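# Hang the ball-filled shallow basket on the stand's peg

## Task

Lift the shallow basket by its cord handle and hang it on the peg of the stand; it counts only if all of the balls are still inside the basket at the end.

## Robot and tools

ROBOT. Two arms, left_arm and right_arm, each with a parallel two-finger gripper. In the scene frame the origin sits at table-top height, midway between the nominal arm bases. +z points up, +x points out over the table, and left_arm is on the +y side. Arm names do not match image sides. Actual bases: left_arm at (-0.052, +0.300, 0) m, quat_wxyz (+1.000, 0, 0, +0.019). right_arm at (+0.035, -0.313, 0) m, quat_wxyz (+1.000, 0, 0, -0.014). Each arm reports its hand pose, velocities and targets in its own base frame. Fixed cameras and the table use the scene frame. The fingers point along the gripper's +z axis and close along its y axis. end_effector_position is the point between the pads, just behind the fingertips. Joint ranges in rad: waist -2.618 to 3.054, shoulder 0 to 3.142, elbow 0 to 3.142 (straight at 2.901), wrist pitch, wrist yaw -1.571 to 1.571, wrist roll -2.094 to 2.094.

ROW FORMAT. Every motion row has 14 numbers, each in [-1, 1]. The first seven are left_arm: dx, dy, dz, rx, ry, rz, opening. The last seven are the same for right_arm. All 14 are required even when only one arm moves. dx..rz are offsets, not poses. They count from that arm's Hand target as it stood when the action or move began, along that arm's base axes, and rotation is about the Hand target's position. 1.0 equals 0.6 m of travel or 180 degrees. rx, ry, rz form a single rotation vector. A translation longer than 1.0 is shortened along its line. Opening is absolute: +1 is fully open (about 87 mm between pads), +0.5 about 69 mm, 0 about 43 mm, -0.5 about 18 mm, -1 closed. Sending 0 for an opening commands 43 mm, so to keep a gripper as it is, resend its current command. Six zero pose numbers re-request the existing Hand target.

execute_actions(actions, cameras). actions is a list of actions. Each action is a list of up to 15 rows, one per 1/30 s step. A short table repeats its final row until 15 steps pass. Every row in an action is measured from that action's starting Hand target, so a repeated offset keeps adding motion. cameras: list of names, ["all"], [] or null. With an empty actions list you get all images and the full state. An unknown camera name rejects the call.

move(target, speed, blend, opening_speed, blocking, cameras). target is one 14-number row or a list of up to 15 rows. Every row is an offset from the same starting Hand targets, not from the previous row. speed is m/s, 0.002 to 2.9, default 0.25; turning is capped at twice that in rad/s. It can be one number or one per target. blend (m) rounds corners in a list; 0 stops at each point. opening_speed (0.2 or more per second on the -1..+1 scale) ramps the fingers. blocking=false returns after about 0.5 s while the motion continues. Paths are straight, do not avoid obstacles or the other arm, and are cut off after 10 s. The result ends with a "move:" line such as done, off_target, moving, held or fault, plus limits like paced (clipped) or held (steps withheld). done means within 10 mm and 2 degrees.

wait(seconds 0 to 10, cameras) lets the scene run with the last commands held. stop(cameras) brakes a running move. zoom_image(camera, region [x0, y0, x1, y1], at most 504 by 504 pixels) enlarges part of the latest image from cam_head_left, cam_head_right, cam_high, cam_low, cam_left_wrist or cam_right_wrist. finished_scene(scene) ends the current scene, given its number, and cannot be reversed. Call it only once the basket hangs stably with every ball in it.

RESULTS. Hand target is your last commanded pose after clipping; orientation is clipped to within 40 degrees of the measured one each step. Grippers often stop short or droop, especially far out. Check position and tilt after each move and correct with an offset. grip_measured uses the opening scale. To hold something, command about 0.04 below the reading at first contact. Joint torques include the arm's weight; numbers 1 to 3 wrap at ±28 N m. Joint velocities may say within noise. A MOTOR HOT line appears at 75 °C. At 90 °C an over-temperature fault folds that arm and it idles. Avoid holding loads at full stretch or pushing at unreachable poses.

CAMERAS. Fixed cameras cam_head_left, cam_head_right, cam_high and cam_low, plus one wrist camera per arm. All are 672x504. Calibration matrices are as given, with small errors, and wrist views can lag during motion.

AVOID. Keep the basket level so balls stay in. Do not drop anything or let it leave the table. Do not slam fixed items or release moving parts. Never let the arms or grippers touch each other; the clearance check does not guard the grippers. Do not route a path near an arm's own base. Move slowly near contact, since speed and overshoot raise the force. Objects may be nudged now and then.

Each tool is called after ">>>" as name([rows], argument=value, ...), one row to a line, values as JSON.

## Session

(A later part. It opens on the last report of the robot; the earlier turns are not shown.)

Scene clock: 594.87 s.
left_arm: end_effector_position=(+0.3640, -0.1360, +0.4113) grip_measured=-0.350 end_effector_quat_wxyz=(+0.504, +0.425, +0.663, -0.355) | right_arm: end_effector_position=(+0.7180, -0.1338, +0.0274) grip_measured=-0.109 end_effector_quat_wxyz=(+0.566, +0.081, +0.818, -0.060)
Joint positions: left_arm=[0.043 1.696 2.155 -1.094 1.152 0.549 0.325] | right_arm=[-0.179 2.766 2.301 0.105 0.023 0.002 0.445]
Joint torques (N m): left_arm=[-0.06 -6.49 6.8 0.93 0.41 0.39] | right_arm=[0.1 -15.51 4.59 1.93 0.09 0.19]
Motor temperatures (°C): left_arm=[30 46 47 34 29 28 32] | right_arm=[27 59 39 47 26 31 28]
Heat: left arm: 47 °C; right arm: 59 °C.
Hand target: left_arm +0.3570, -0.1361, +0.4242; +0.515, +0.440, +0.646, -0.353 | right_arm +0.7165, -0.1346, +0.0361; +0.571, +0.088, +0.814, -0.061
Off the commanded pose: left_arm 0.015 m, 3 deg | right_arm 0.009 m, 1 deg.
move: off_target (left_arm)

>>> move([
  [0,0,0,0,0,0,-0.35,-0.05,0.0,0.15,0,0,0,-0.25],
  [-0.15,0.2,-0.1,0,0,0,-0.35,-0.5275,0.474,0.3067,0,0,0.12,-0.25],
], cameras=["cam_head_left","cam_head_right","cam_low","cam_high"], speed=0.2, blend=0.05)

>>> zoom_image(camera="cam_head_left", region=[260, 120, 400, 290])

>>> zoom_image(camera="cam_head_right", region=[270, 120, 410, 290])

>>> zoom_image(camera="cam_low", region=[290, 140, 430, 310])

Scene clock: 662.77 s.
left_arm: end_effector_position=(+0.2713, -0.0133, +0.3580) grip_measured=-0.350 end_effector_quat_wxyz=(+0.566, +0.352, +0.697, -0.263) | right_arm: end_effector_position=(+0.4054, +0.1533, +0.2214) grip_measured=-0.109 end_effector_quat_wxyz=(+0.575, -0.078, +0.813, +0.049)
Joint positions: left_arm=[0.587 1.365 1.69 -1.551 1.333 1.25 0.325] | right_arm=[0.459 1.363 1.015 -0.004 0.262 0.085 0.445]
Joint torques (N m): left_arm=[0.05 -4.9 3.38 0.48 0.64 0.42] | right_arm=[0.43 -6.3 5.57 1.59 0.19 0.23]
Motor temperatures (°C): left_arm=[30 45 46 33 30 28 32] | right_arm=[27 79 36 48 26 31 29]
Heat: left arm: 46 °C; right arm: 79 °C. Fold the right arm in close to its base, or ease its load, before you think long.
Hand target: left_arm +0.2669, -0.0161, +0.3643; +0.515, +0.440, +0.646, -0.353 | right_arm +0.4000, +0.1498, +0.2201; +0.572, -0.066, +0.816, +0.047
Off the commanded pose: left_arm 0.008 m, 17 deg | right_arm 0.007 m, 1 deg.
MOTOR HOT: joint 2 (shoulder) of the right arm reports 79 °C; the controller's stop level is 90 °C. To cool a motor, set the load down, stop pushing, or move to a pose that needs little force.
joint sent to its limit (left arm) — joint 4 (wrist pitch), lower limit. The joint targets are off in orientation, not in position.
move: off_target (left_arm); blend cut to 0.0475 m at target 1
Images, in order (width x height): cam_head_left 672x504, cam_head_right 672x504, cam_high 672x504, cam_low 672x504.

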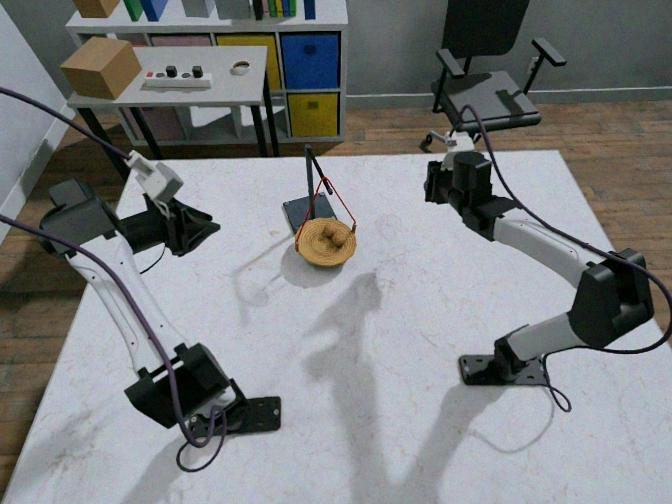

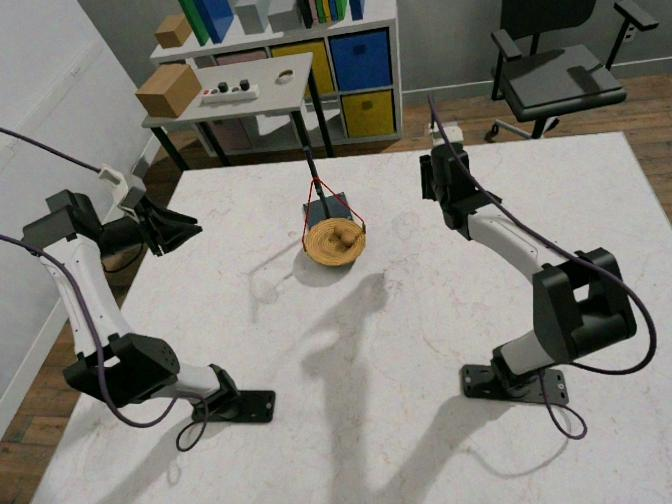

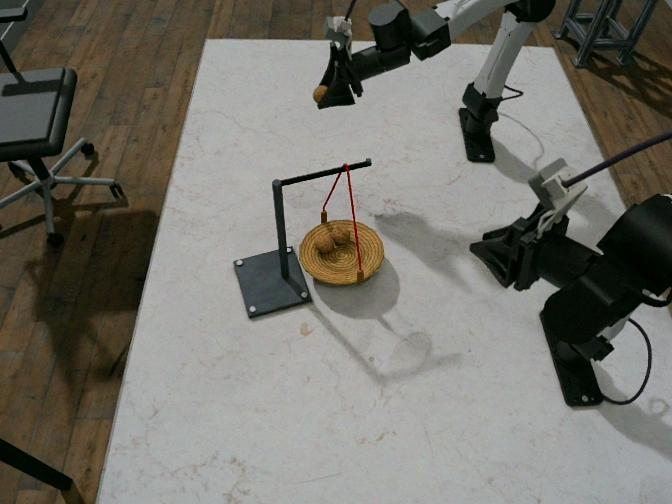

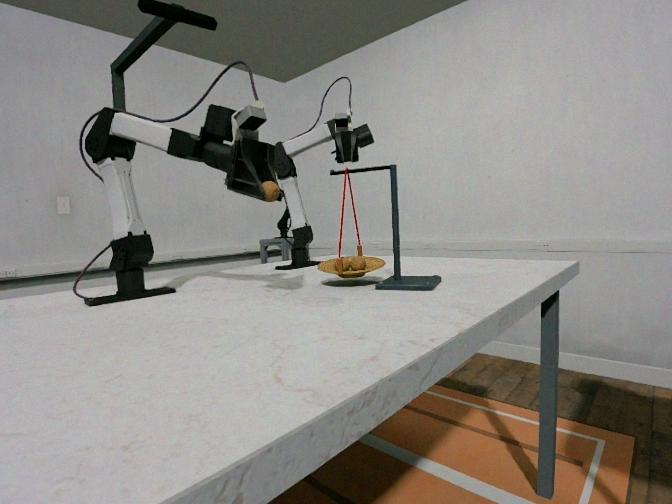

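Scaled by 2.965 from the camera's 672x504 image, which has a finer 960x720 frame.

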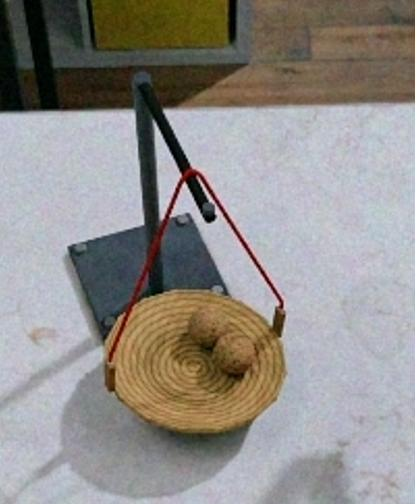

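Scaled by 2.965 from the camera's 672x504 image, which has a finer 960x720 frame.

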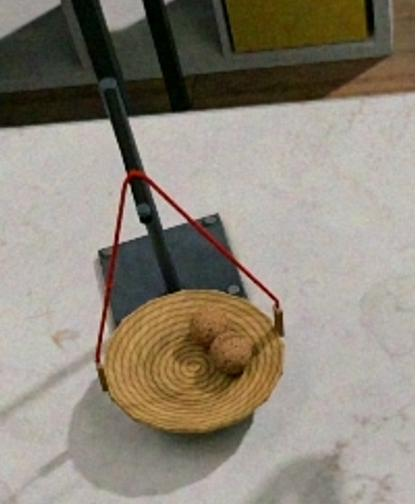

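Scaled by 2.965 from the camera's 672x504 image, which has a finer 960x720 frame.

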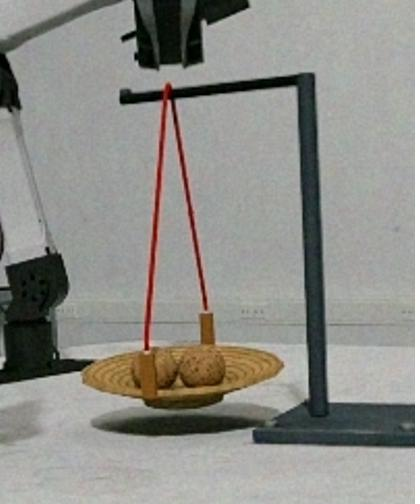

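>>> move([
  [0,0,0,0,0,0,-0.35,-0.3017,0.36,-0.05,0,0,0.058,-0.25],
], cameras=["cam_right_wrist","cam_low","cam_high","cam_head_right"], speed=0.2)

Scene clock: 682.37 s.
left_arm: end_effector_position=(+0.2713, -0.0133, +0.3580) grip_measured=-0.350 end_effector_quat_wxyz=(+0.566, +0.352, +0.697, -0.263) | right_arm: end_effector_position=(+0.2152, +0.3625, +0.1767) grip_measured=-0.109 end_effector_quat_wxyz=(+0.557, -0.162, +0.809, +0.094)
Joint positions: left_arm=[0.587 1.365 1.69 -1.551 1.333 1.25 0.325] | right_arm=[1.331 1.544 1.076 -0.131 0.874 0.451 0.445]
Joint torques (N m): left_arm=[0.03 -4.88 3.37 0.47 0.66 0.43] | right_arm=[0.05 -5.48 9.36 1.29 0.42 0.24]
Motor temperatures (°C): left_arm=[30 44 44 33 30 28 32] | right_arm=[27 63 36 47 26 31 29]
Heat: left arm: 44 °C; right arm: 63 °C.
Hand target: left_arm +0.2669, -0.0161, +0.3643; +0.515, +0.440, +0.646, -0.353 | right_arm +0.2190, +0.3658, +0.1901; +0.565, -0.140, +0.807, +0.099
Off the commanded pose: left_arm 0.008 m, 17 deg | right_arm 0.014 m, 3 deg.
MOTOR HOT: cleared for the motors of the right arm.
joint sent to its limit (left arm) — joint 4 (wrist pitch), lower limit. The joint targets are off in orientation, not in position.
move: off_target (left_arm, right_arm)
camera_calibration:
cam_right_wrist: T_world_to_cam=[[0.350756, -0.936142, 0.0246697, 0.256769], [-0.879185, -0.338259, -0.335581, 0.393674], [0.322497, 0.0960179, -0.941688, 0.205617], [0, 0, 0, 1]] pos_world=[0.189738, 0.353793, 0.319402]
Images, in order (width x height): cam_head_right 672x504, cam_high 672x504, cam_low 672x504, cam_right_wrist 672x504.

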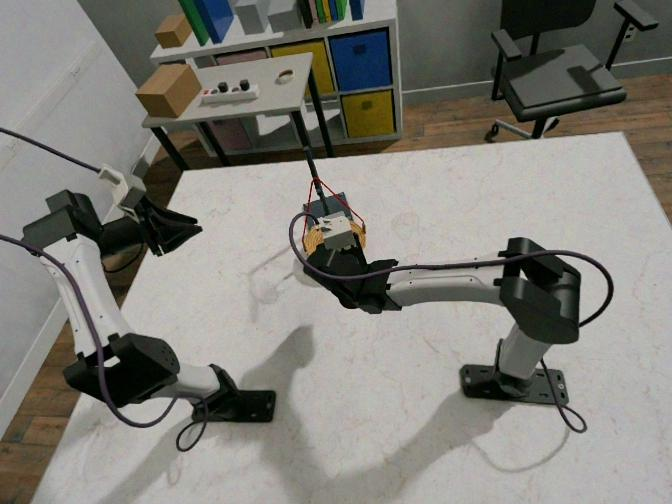

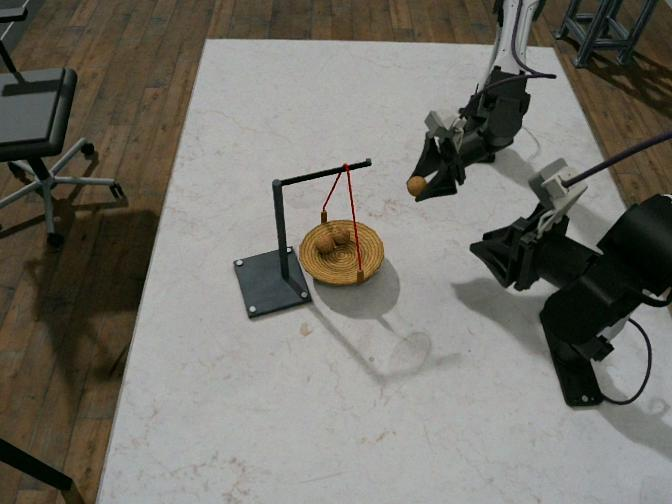

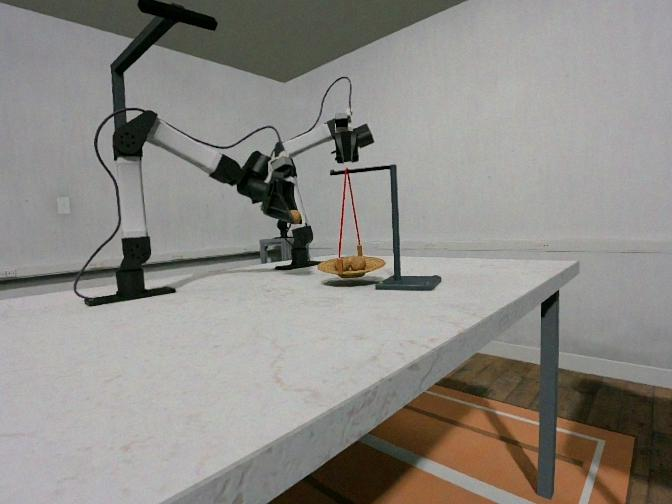

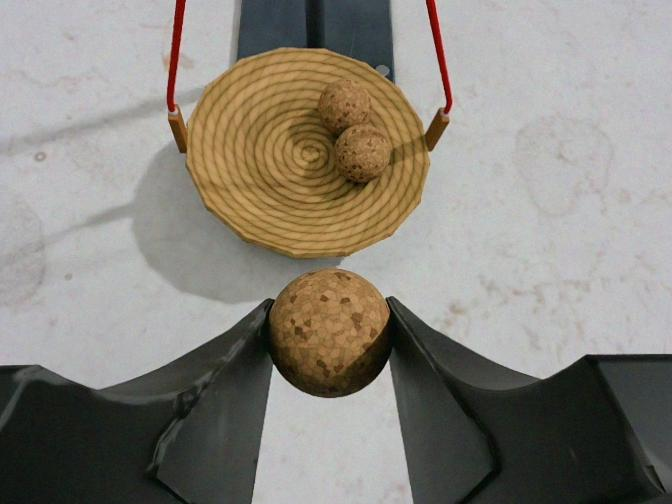

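>>> move([
  [0,0,0,0,0,0,-0.35,0,0,-0.137,0,0,0,-0.25],
  [0,0,0,0,0,0,-0.35,0.165,0.0925,-0.137,0,0,0,-0.25],
], cameras=["cam_right_wrist","cam_low","cam_high"], speed=0.12)

>>> zoom_image(camera="cam_low", region=[240, 100, 430, 300])

Scene clock: 707.10 s.
left_arm: end_effector_position=(+0.2713, -0.0133, +0.3580) grip_measured=-0.350 end_effector_quat_wxyz=(+0.566, +0.352, +0.697, -0.263) | right_arm: end_effector_position=(+0.3094, +0.4049, +0.0885) grip_measured=-0.109 end_effector_quat_wxyz=(+0.547, -0.156, +0.820, +0.071)
Joint positions: left_arm=[0.587 1.365 1.69 -1.551 1.333 1.25 0.325] | right_arm=[1.13 1.95 1.196 0.199 0.731 0.333 0.445]
Joint torques (N m): left_arm=[0.05 -4.89 3.36 0.47 0.65 0.42] | right_arm=[-0.1 -8.13 8.76 2.12 0.07 -0.04]
Motor temperatures (°C): left_arm=[30 43 42 33 30 28 32] | right_arm=[27 54 40 45 26 31 29]
Heat: left arm: 43 °C; right arm: 54 °C.
Hand target: left_arm +0.2669, -0.0161, +0.3643; +0.515, +0.440, +0.646, -0.353 | right_arm +0.3179, +0.4213, +0.1079; +0.565, -0.141, +0.807, +0.099
Off the commanded pose: left_arm 0.008 m, 17 deg | right_arm 0.027 m, 5 deg.
joint sent to its limit (left arm) — joint 4 (wrist pitch), lower limit. The joint targets are off in orientation, not in position.
move: off_target (left_arm, right_arm)
camera_calibration:
cam_right_wrist: T_world_to_cam=[[0.317004, -0.946995, 0.0520503, 0.278091], [-0.898441, -0.317426, -0.30339, 0.455938], [0.303831, 0.0494115, -0.951444, 0.113546], [0, 0, 0, 1]] pos_world=[0.286978, 0.402467, 0.231885]
Images, in order (width x height): cam_high 672x504, cam_low 672x504, cam_right_wrist 672x504.

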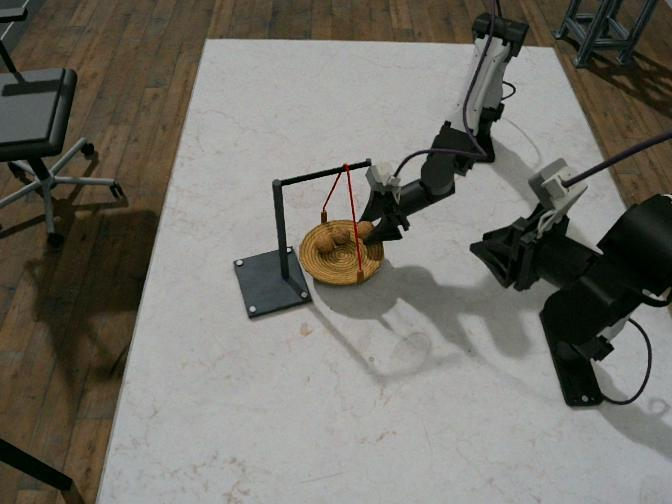

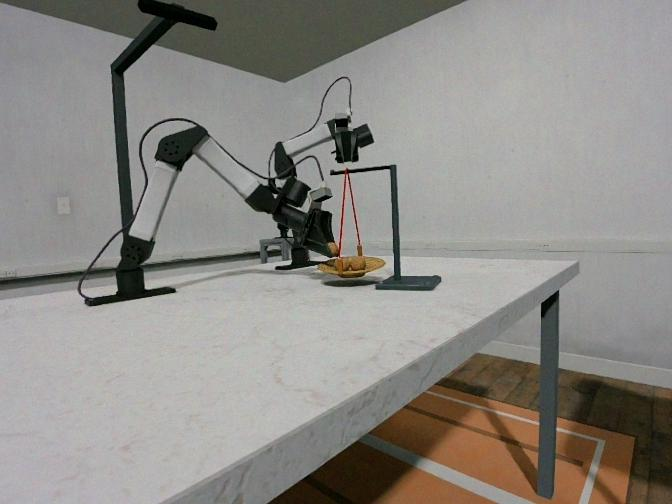

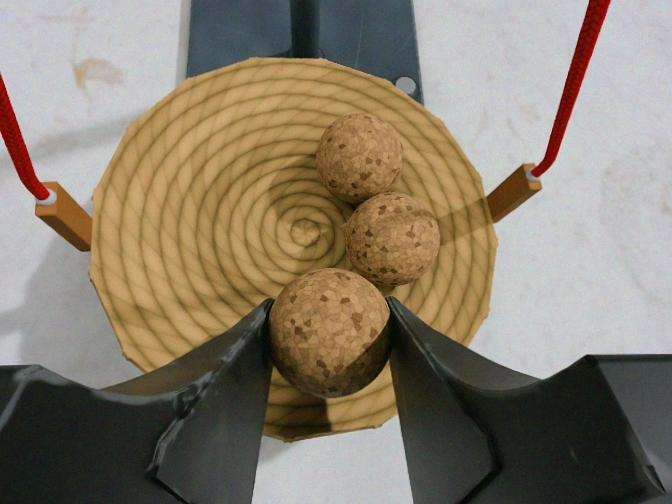

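Scaled by 2.520 from the camera's 672x504 image, which has a finer 960x720 frame.

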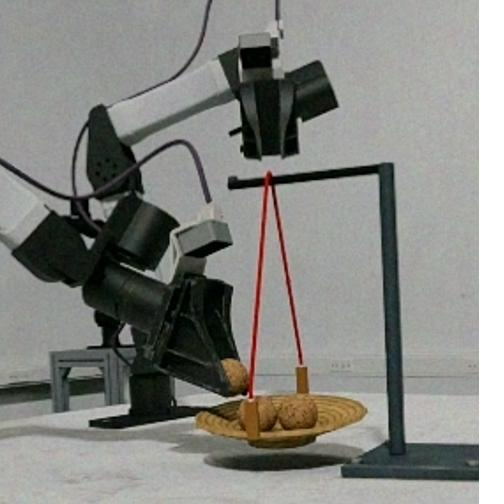

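>>> move([
  [0,0,0,0,0,0,-0.35,-0.0095,0.0283,-0.005,0,0,0,-0.25],
  [0,0,0,0,0,0,-0.35,-0.0095,0.0283,-0.033,0,0,0,-0.25],
], cameras=["cam_right_wrist","cam_low"], speed=0.05)

>>> zoom_image(camera="cam_low", region=[290, 200, 410, 300])

Scene clock: 722.43 s.
left_arm: end_effector_position=(+0.2713, -0.0133, +0.3580) grip_measured=-0.350 end_effector_quat_wxyz=(+0.566, +0.352, +0.697, -0.263) | right_arm: end_effector_position=(+0.3077, +0.4285, +0.0749) grip_measured=-0.109 end_effector_quat_wxyz=(+0.546, -0.165, +0.818, +0.078)
Joint positions: left_arm=[0.587 1.365 1.69 -1.551 1.333 1.25 0.325] | right_arm=[1.152 2.036 1.261 0.222 0.731 0.333 0.445]
Joint torques (N m): left_arm=[0.08 -4.9 3.38 0.47 0.66 0.42] | right_arm=[0.35 -8.87 6.52 2.22 0.31 0.17]
Heat: left arm: 42 °C; right arm: 52 °C.
Hand target: left_arm +0.2669, -0.0161, +0.3643; +0.515, +0.440, +0.646, -0.353 | right_arm +0.3124, +0.4382, +0.0880; +0.565, -0.140, +0.807, +0.099
Off the commanded pose: left_arm 0.008 m, 17 deg | right_arm 0.017 m, 5 deg.
joint sent to its limit (left arm) — joint 4 (wrist pitch), lower limit. The joint targets are off in orientation, not in position.
move: off_target (left_arm, right_arm)
camera_calibration:
cam_right_wrist: T_world_to_cam=[[0.338106, -0.939745, 0.0506258, 0.292191], [-0.890863, -0.336933, -0.304695, 0.4639], [0.303393, 0.0579186, -0.951104, 0.0965504], [0, 0, 0, 1]] pos_world=[0.285187, 0.425297, 0.218385]
Images, in order (width x height): cam_low 672x504, cam_right_wrist 672x504.

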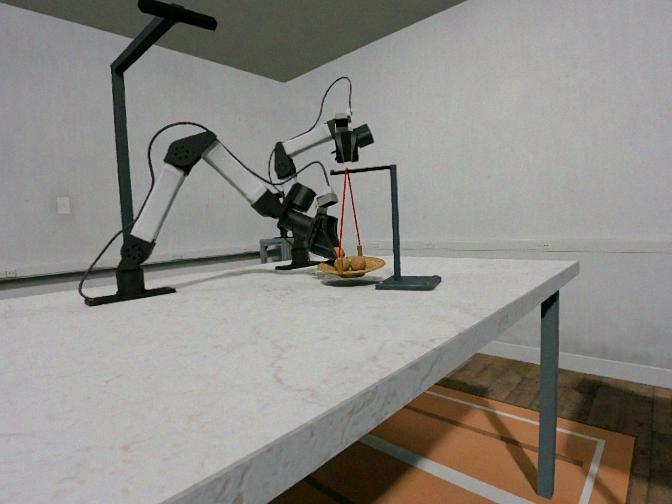

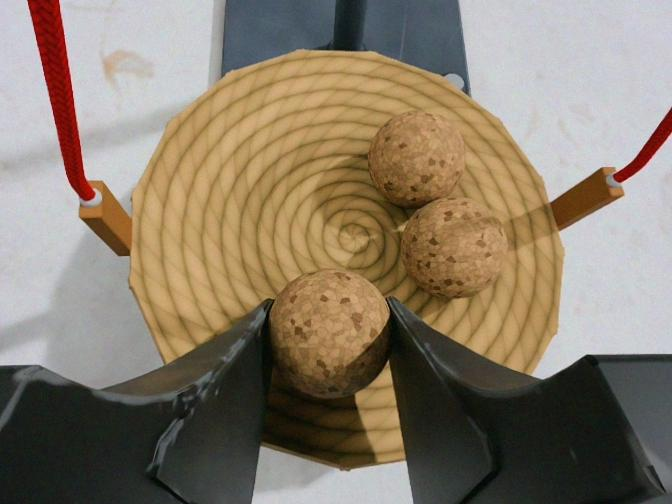

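Scaled by 4.200 from the camera's 672x504 image, which has a finer 960x720 frame.

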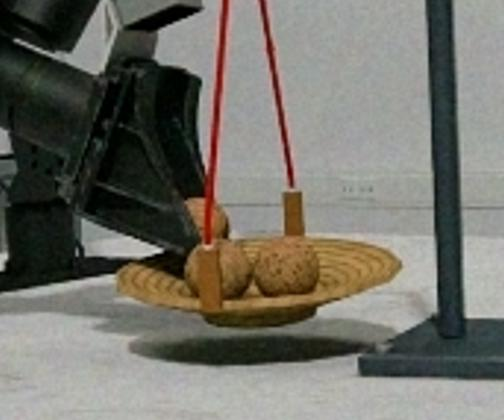

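>>> move([
  [0,0,0,0,0,0,-0.35,0.0,0.0,-0.025,0,0,0,-0.25],
], cameras=["cam_right_wrist","cam_low"], speed=0.04)

>>> zoom_image(camera="cam_low", region=[290, 200, 410, 300])

Scene clock: 727.43 s.
left_arm: end_effector_position=(+0.2713, -0.0133, +0.3580) grip_measured=-0.350 end_effector_quat_wxyz=(+0.566, +0.352, +0.697, -0.263) | right_arm: end_effector_position=(+0.3101, +0.4340, +0.0679) grip_measured=-0.109 end_effector_quat_wxyz=(+0.551, -0.161, +0.815, +0.084)
Joint positions: left_arm=[0.587 1.365 1.69 -1.551 1.333 1.25 0.325] | right_arm=[1.152 2.067 1.261 0.272 0.731 0.333 0.445]
Joint torques (N m): left_arm=[0.06 -4.86 3.37 0.47 0.65 0.43] | right_arm=[0.36 -8.92 4.79 2.22 0.3 0.18]
Heat: left arm: 42 °C; right arm: 53 °C.
Hand target: left_arm +0.2669, -0.0161, +0.3643; +0.515, +0.440, +0.646, -0.353 | right_arm +0.3124, +0.4382, +0.0730; +0.565, -0.140, +0.807, +0.099
Off the commanded pose: left_arm 0.008 m, 17 deg | right_arm 0.007 m, 3 deg.
joint sent to its limit (left arm) — joint 4 (wrist pitch), lower limit. The joint targets are off in orientation, not in position.
move: off_target (left_arm, right_arm)
camera_calibration:
cam_right_wrist: T_world_to_cam=[[0.337777, -0.940534, 0.0360748, 0.298322], [-0.888302, -0.331221, -0.318137, 0.463379], [0.311168, 0.0754142, -0.947358, 0.0785697], [0, 0, 0, 1]] pos_world=[0.286405, 0.428138, 0.21109]
Images, in order (width x height): cam_low 672x504, cam_right_wrist 672x504.

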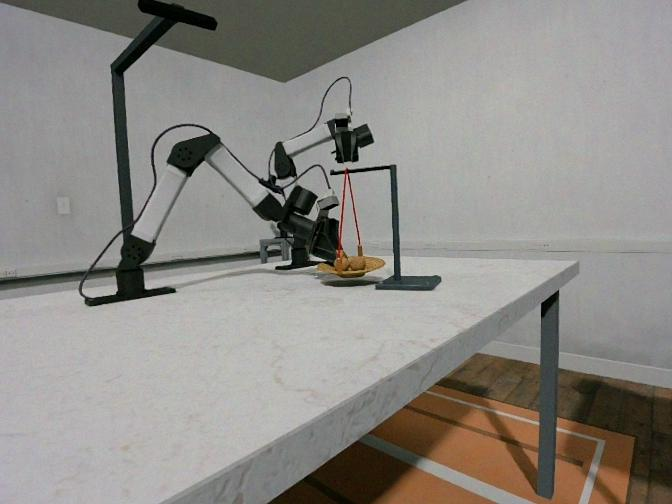

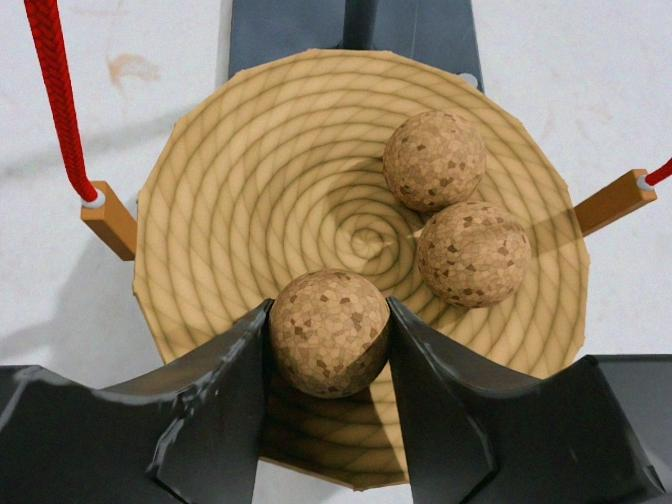

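Scaled by 4.200 from the camera's 672x504 image, which has a finer 960x720 frame.

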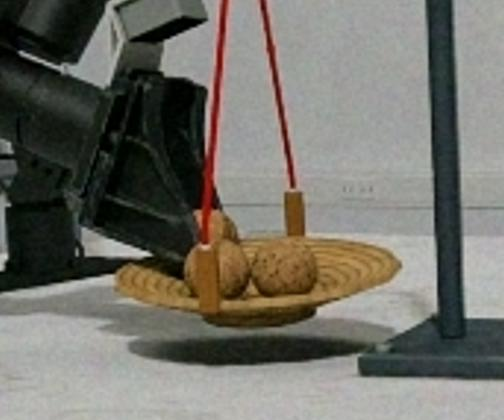

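>>> move([
  [0,0,0,0,0,0,-0.35,0.0,0.0,-0.006,0,0,0,0.35],
], cameras=["cam_right_wrist","cam_low"], speed=0.03, opening_speed=0.25)

>>> zoom_image(camera="cam_low", region=[290, 200, 410, 300])

Scene clock: 735.33 s.
left_arm: end_effector_position=(+0.2713, -0.0133, +0.3580) grip_measured=-0.350 end_effector_quat_wxyz=(+0.566, +0.352, +0.697, -0.263) | right_arm: end_effector_position=(+0.3110, +0.4361, +0.0673) grip_measured=+0.350 end_effector_quat_wxyz=(+0.554, -0.158, +0.813, +0.088)
Joint positions: left_arm=[0.587 1.365 1.69 -1.551 1.333 1.25 0.325] | right_arm=[1.152 2.074 1.261 0.291 0.731 0.333 0.675]
Joint torques (N m): left_arm=[0.06 -4.9 3.37 0.47 0.65 0.42] | right_arm=[0.36 -8.88 4.38 2.18 0.31 0.17]
Heat: left arm: 42 °C; right arm: 53 °C.
Hand target: left_arm +0.2669, -0.0161, +0.3643; +0.515, +0.440, +0.646, -0.353 | right_arm +0.3124, +0.4382, +0.0694; +0.565, -0.140, +0.807, +0.099
Off the commanded pose: left_arm 0.008 m, 17 deg | right_arm 0.003 m, 3 deg.
joint sent to its limit (left arm) — joint 4 (wrist pitch), lower limit. The joint targets are off in orientation, not in position.
move: off_target (left_arm, right_arm)
camera_calibration:
cam_right_wrist: T_world_to_cam=[[0.337616, -0.940865, 0.0280607, 0.300705], [-0.886841, -0.327939, -0.325529, 0.463335], [0.315481, 0.0850184, -0.945116, 0.0718451], [0, 0, 0, 1]] pos_world=[0.286716, 0.42876, 0.210293]
Images, in order (width x height): cam_low 672x504, cam_right_wrist 672x504.

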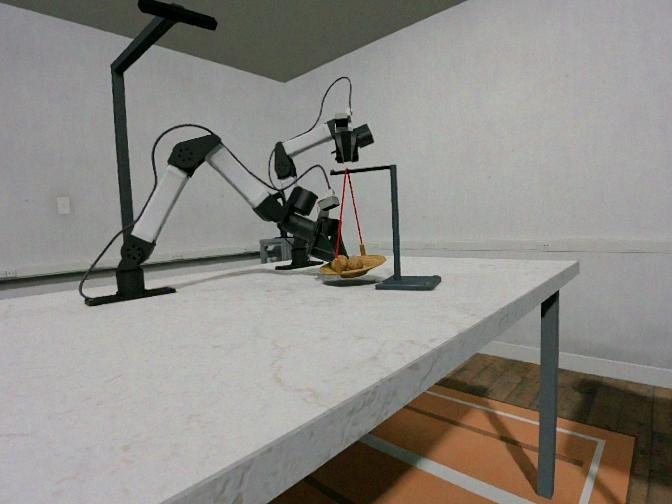

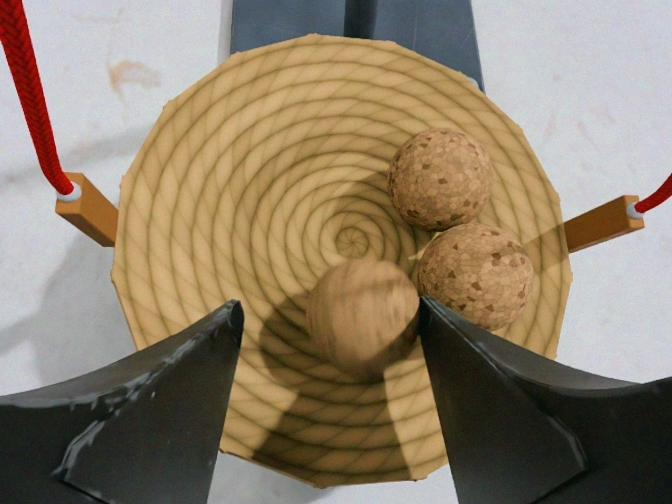

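Scaled by 4.200 from the camera's 672x504 image, which has a finer 960x720 frame.

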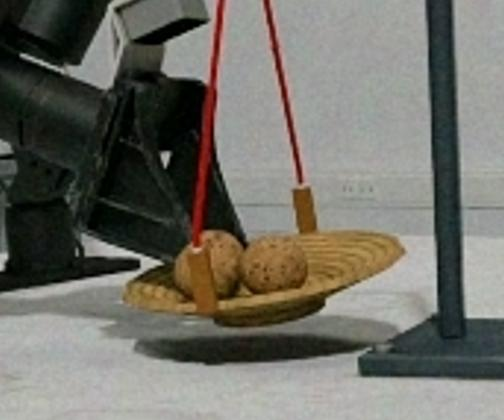

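>>> wait(seconds=0.3, cameras=["cam_low", "cam_right_wrist", "cam_head_left", "cam_high"])

Scene clock: 762.03 s.
left_arm: end_effector_position=(+0.2713, -0.0133, +0.3580) grip_measured=-0.350 end_effector_quat_wxyz=(+0.566, +0.352, +0.697, -0.263) | right_arm: end_effector_position=(+0.3110, +0.4361, +0.0673) grip_measured=+0.350 end_effector_quat_wxyz=(+0.554, -0.158, +0.813, +0.088)
Joint positions: left_arm=[0.587 1.365 1.69 -1.551 1.333 1.25 0.325] | right_arm=[1.152 2.074 1.261 0.291 0.731 0.333 0.675]
Joint torques (N m): left_arm=[0.06 -4.86 3.38 0.47 0.65 0.42] | right_arm=[0.36 -8.87 4.38 2.18 0.31 0.17]
Heat: left arm: 42 °C; right arm: 52 °C.
Hand target: left_arm +0.2669, -0.0161, +0.3643; +0.515, +0.440, +0.646, -0.353 | right_arm +0.3124, +0.4382, +0.0694; +0.565, -0.140, +0.807, +0.099
Tool commands: left_gripper/opening=-0.35 right_gripper/opening=+0.35
Off the commanded pose: left_arm 0.008 m, 17 deg | right_arm 0.003 m, 3 deg.
wait: 0.30 s; at rest from the start
camera_calibration:
cam_right_wrist: T_world_to_cam=[[0.337616, -0.940865, 0.0280607, 0.300705], [-0.886841, -0.327939, -0.325529, 0.463335], [0.315481, 0.0850184, -0.945116, 0.0718451], [0, 0, 0, 1]] pos_world=[0.286716, 0.42876, 0.210293]
Images, in order (width x height): cam_head_left 672x504, cam_high 672x504, cam_low 672x504, cam_right_wrist 672x504.

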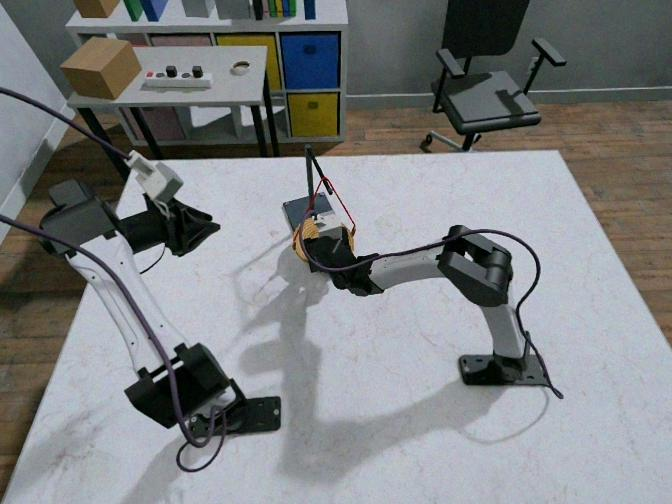

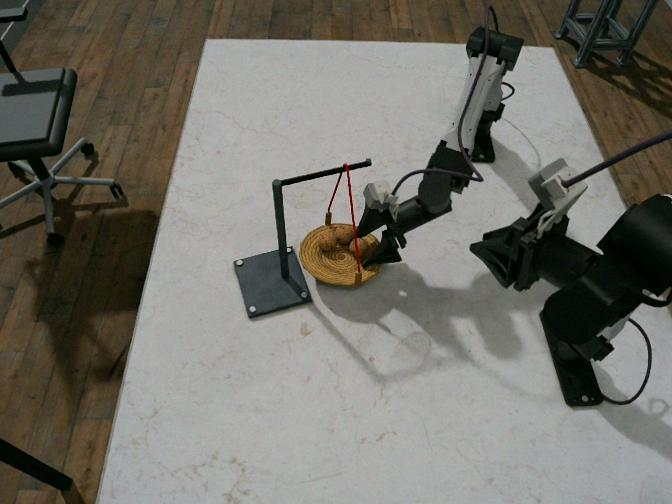

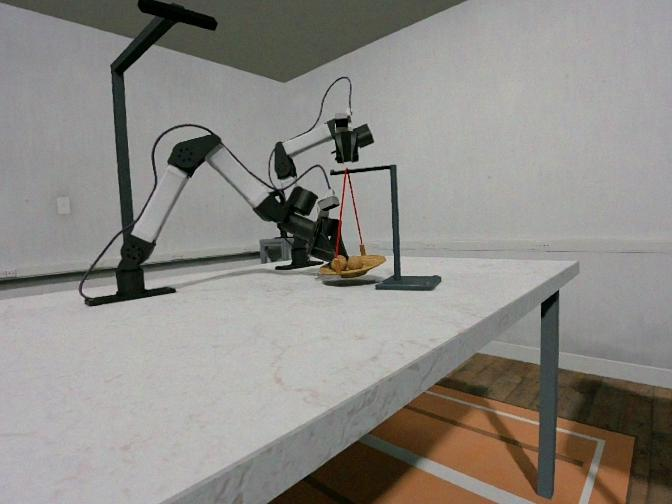

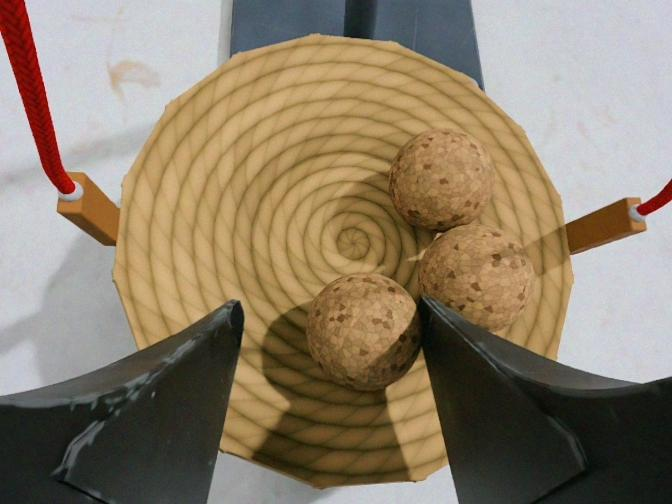

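>>> move([
  [0,0,0,0,0,0,-0.35,-0.008,-0.003,0.035,0,0,0,0.35],
  [0,0,0,0,0,0,-0.35,-0.245,-0.09,0.045,0,0,0,0.35],
], speed=[0.05,0.15], cameras=["cam_low", "cam_right_wrist", "cam_head_left"])

Scene clock: 773.87 s.
left_arm: end_effector_position=(+0.2713, -0.0133, +0.3580) grip_measured=-0.350 end_effector_quat_wxyz=(+0.566, +0.352, +0.697, -0.263) | right_arm: end_effector_position=(+0.1630, +0.3876, +0.0843) grip_measured=+0.350 end_effector_quat_wxyz=(+0.557, -0.161, +0.809, +0.094)
Joint positions: left_arm=[0.587 1.365 1.69 -1.551 1.333 1.25 0.325] | right_arm=[1.5 1.761 0.951 0.065 1.007 0.634 0.675]
Joint torques (N m): left_arm=[0.03 -4.9 3.38 0.48 0.65 0.43] | right_arm=[0.1 -9.17 5.42 1.13 0.51 0.26]
Heat: left arm: 41 °C; right arm: 52 °C.
Hand target: left_arm +0.2669, -0.0161, +0.3643; +0.515, +0.440, +0.646, -0.353 | right_arm +0.1652, +0.3842, +0.0964; +0.565, -0.141, +0.807, +0.099
Off the commanded pose: left_arm 0.008 m, 17 deg | right_arm 0.013 m, 3 deg.
joint sent to its limit (left arm) — joint 4 (wrist pitch), lower limit. The joint targets are off in orientation, not in position.
move: off_target (left_arm, right_arm)
camera_calibration:
cam_right_wrist: T_world_to_cam=[[0.348928, -0.936882, 0.0223975, 0.301742], [-0.880278, -0.335858, -0.335128, 0.32454], [0.321497, 0.0972192, -0.941907, 0.132705], [0, 0, 0, 1]] pos_world=[0.137735, 0.378795, 0.227]
Images, in order (width x height): cam_head_left 672x504, cam_low 672x504, cam_right_wrist 672x504.

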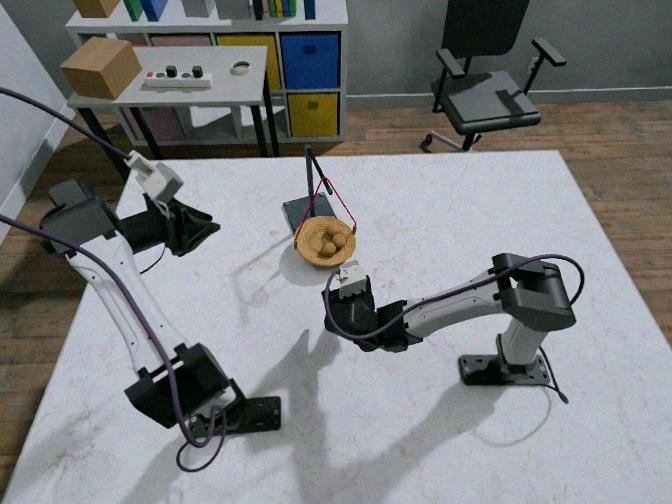

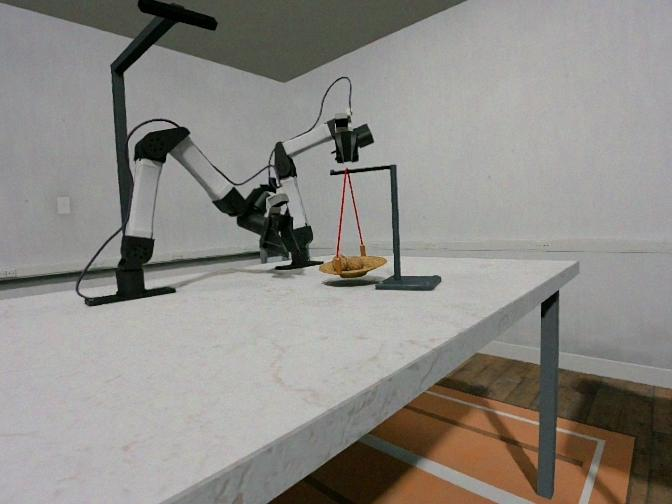

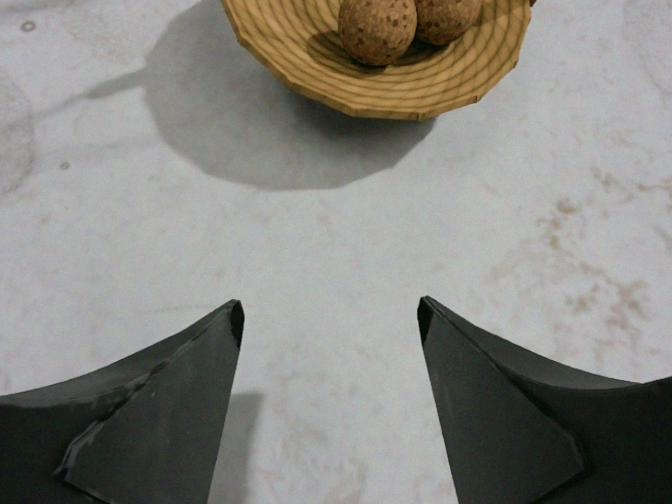

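>>> zoom_image(camera="cam_head_left", region=[270, 140, 380, 280])

>>> finished_scene(scene=2)

Scaled by 3.600 from the camera's 672x504 image, which has a finer 960x720 frame.

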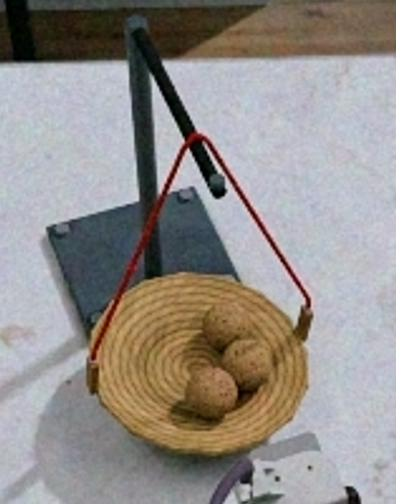

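The scene is finished: the task was done.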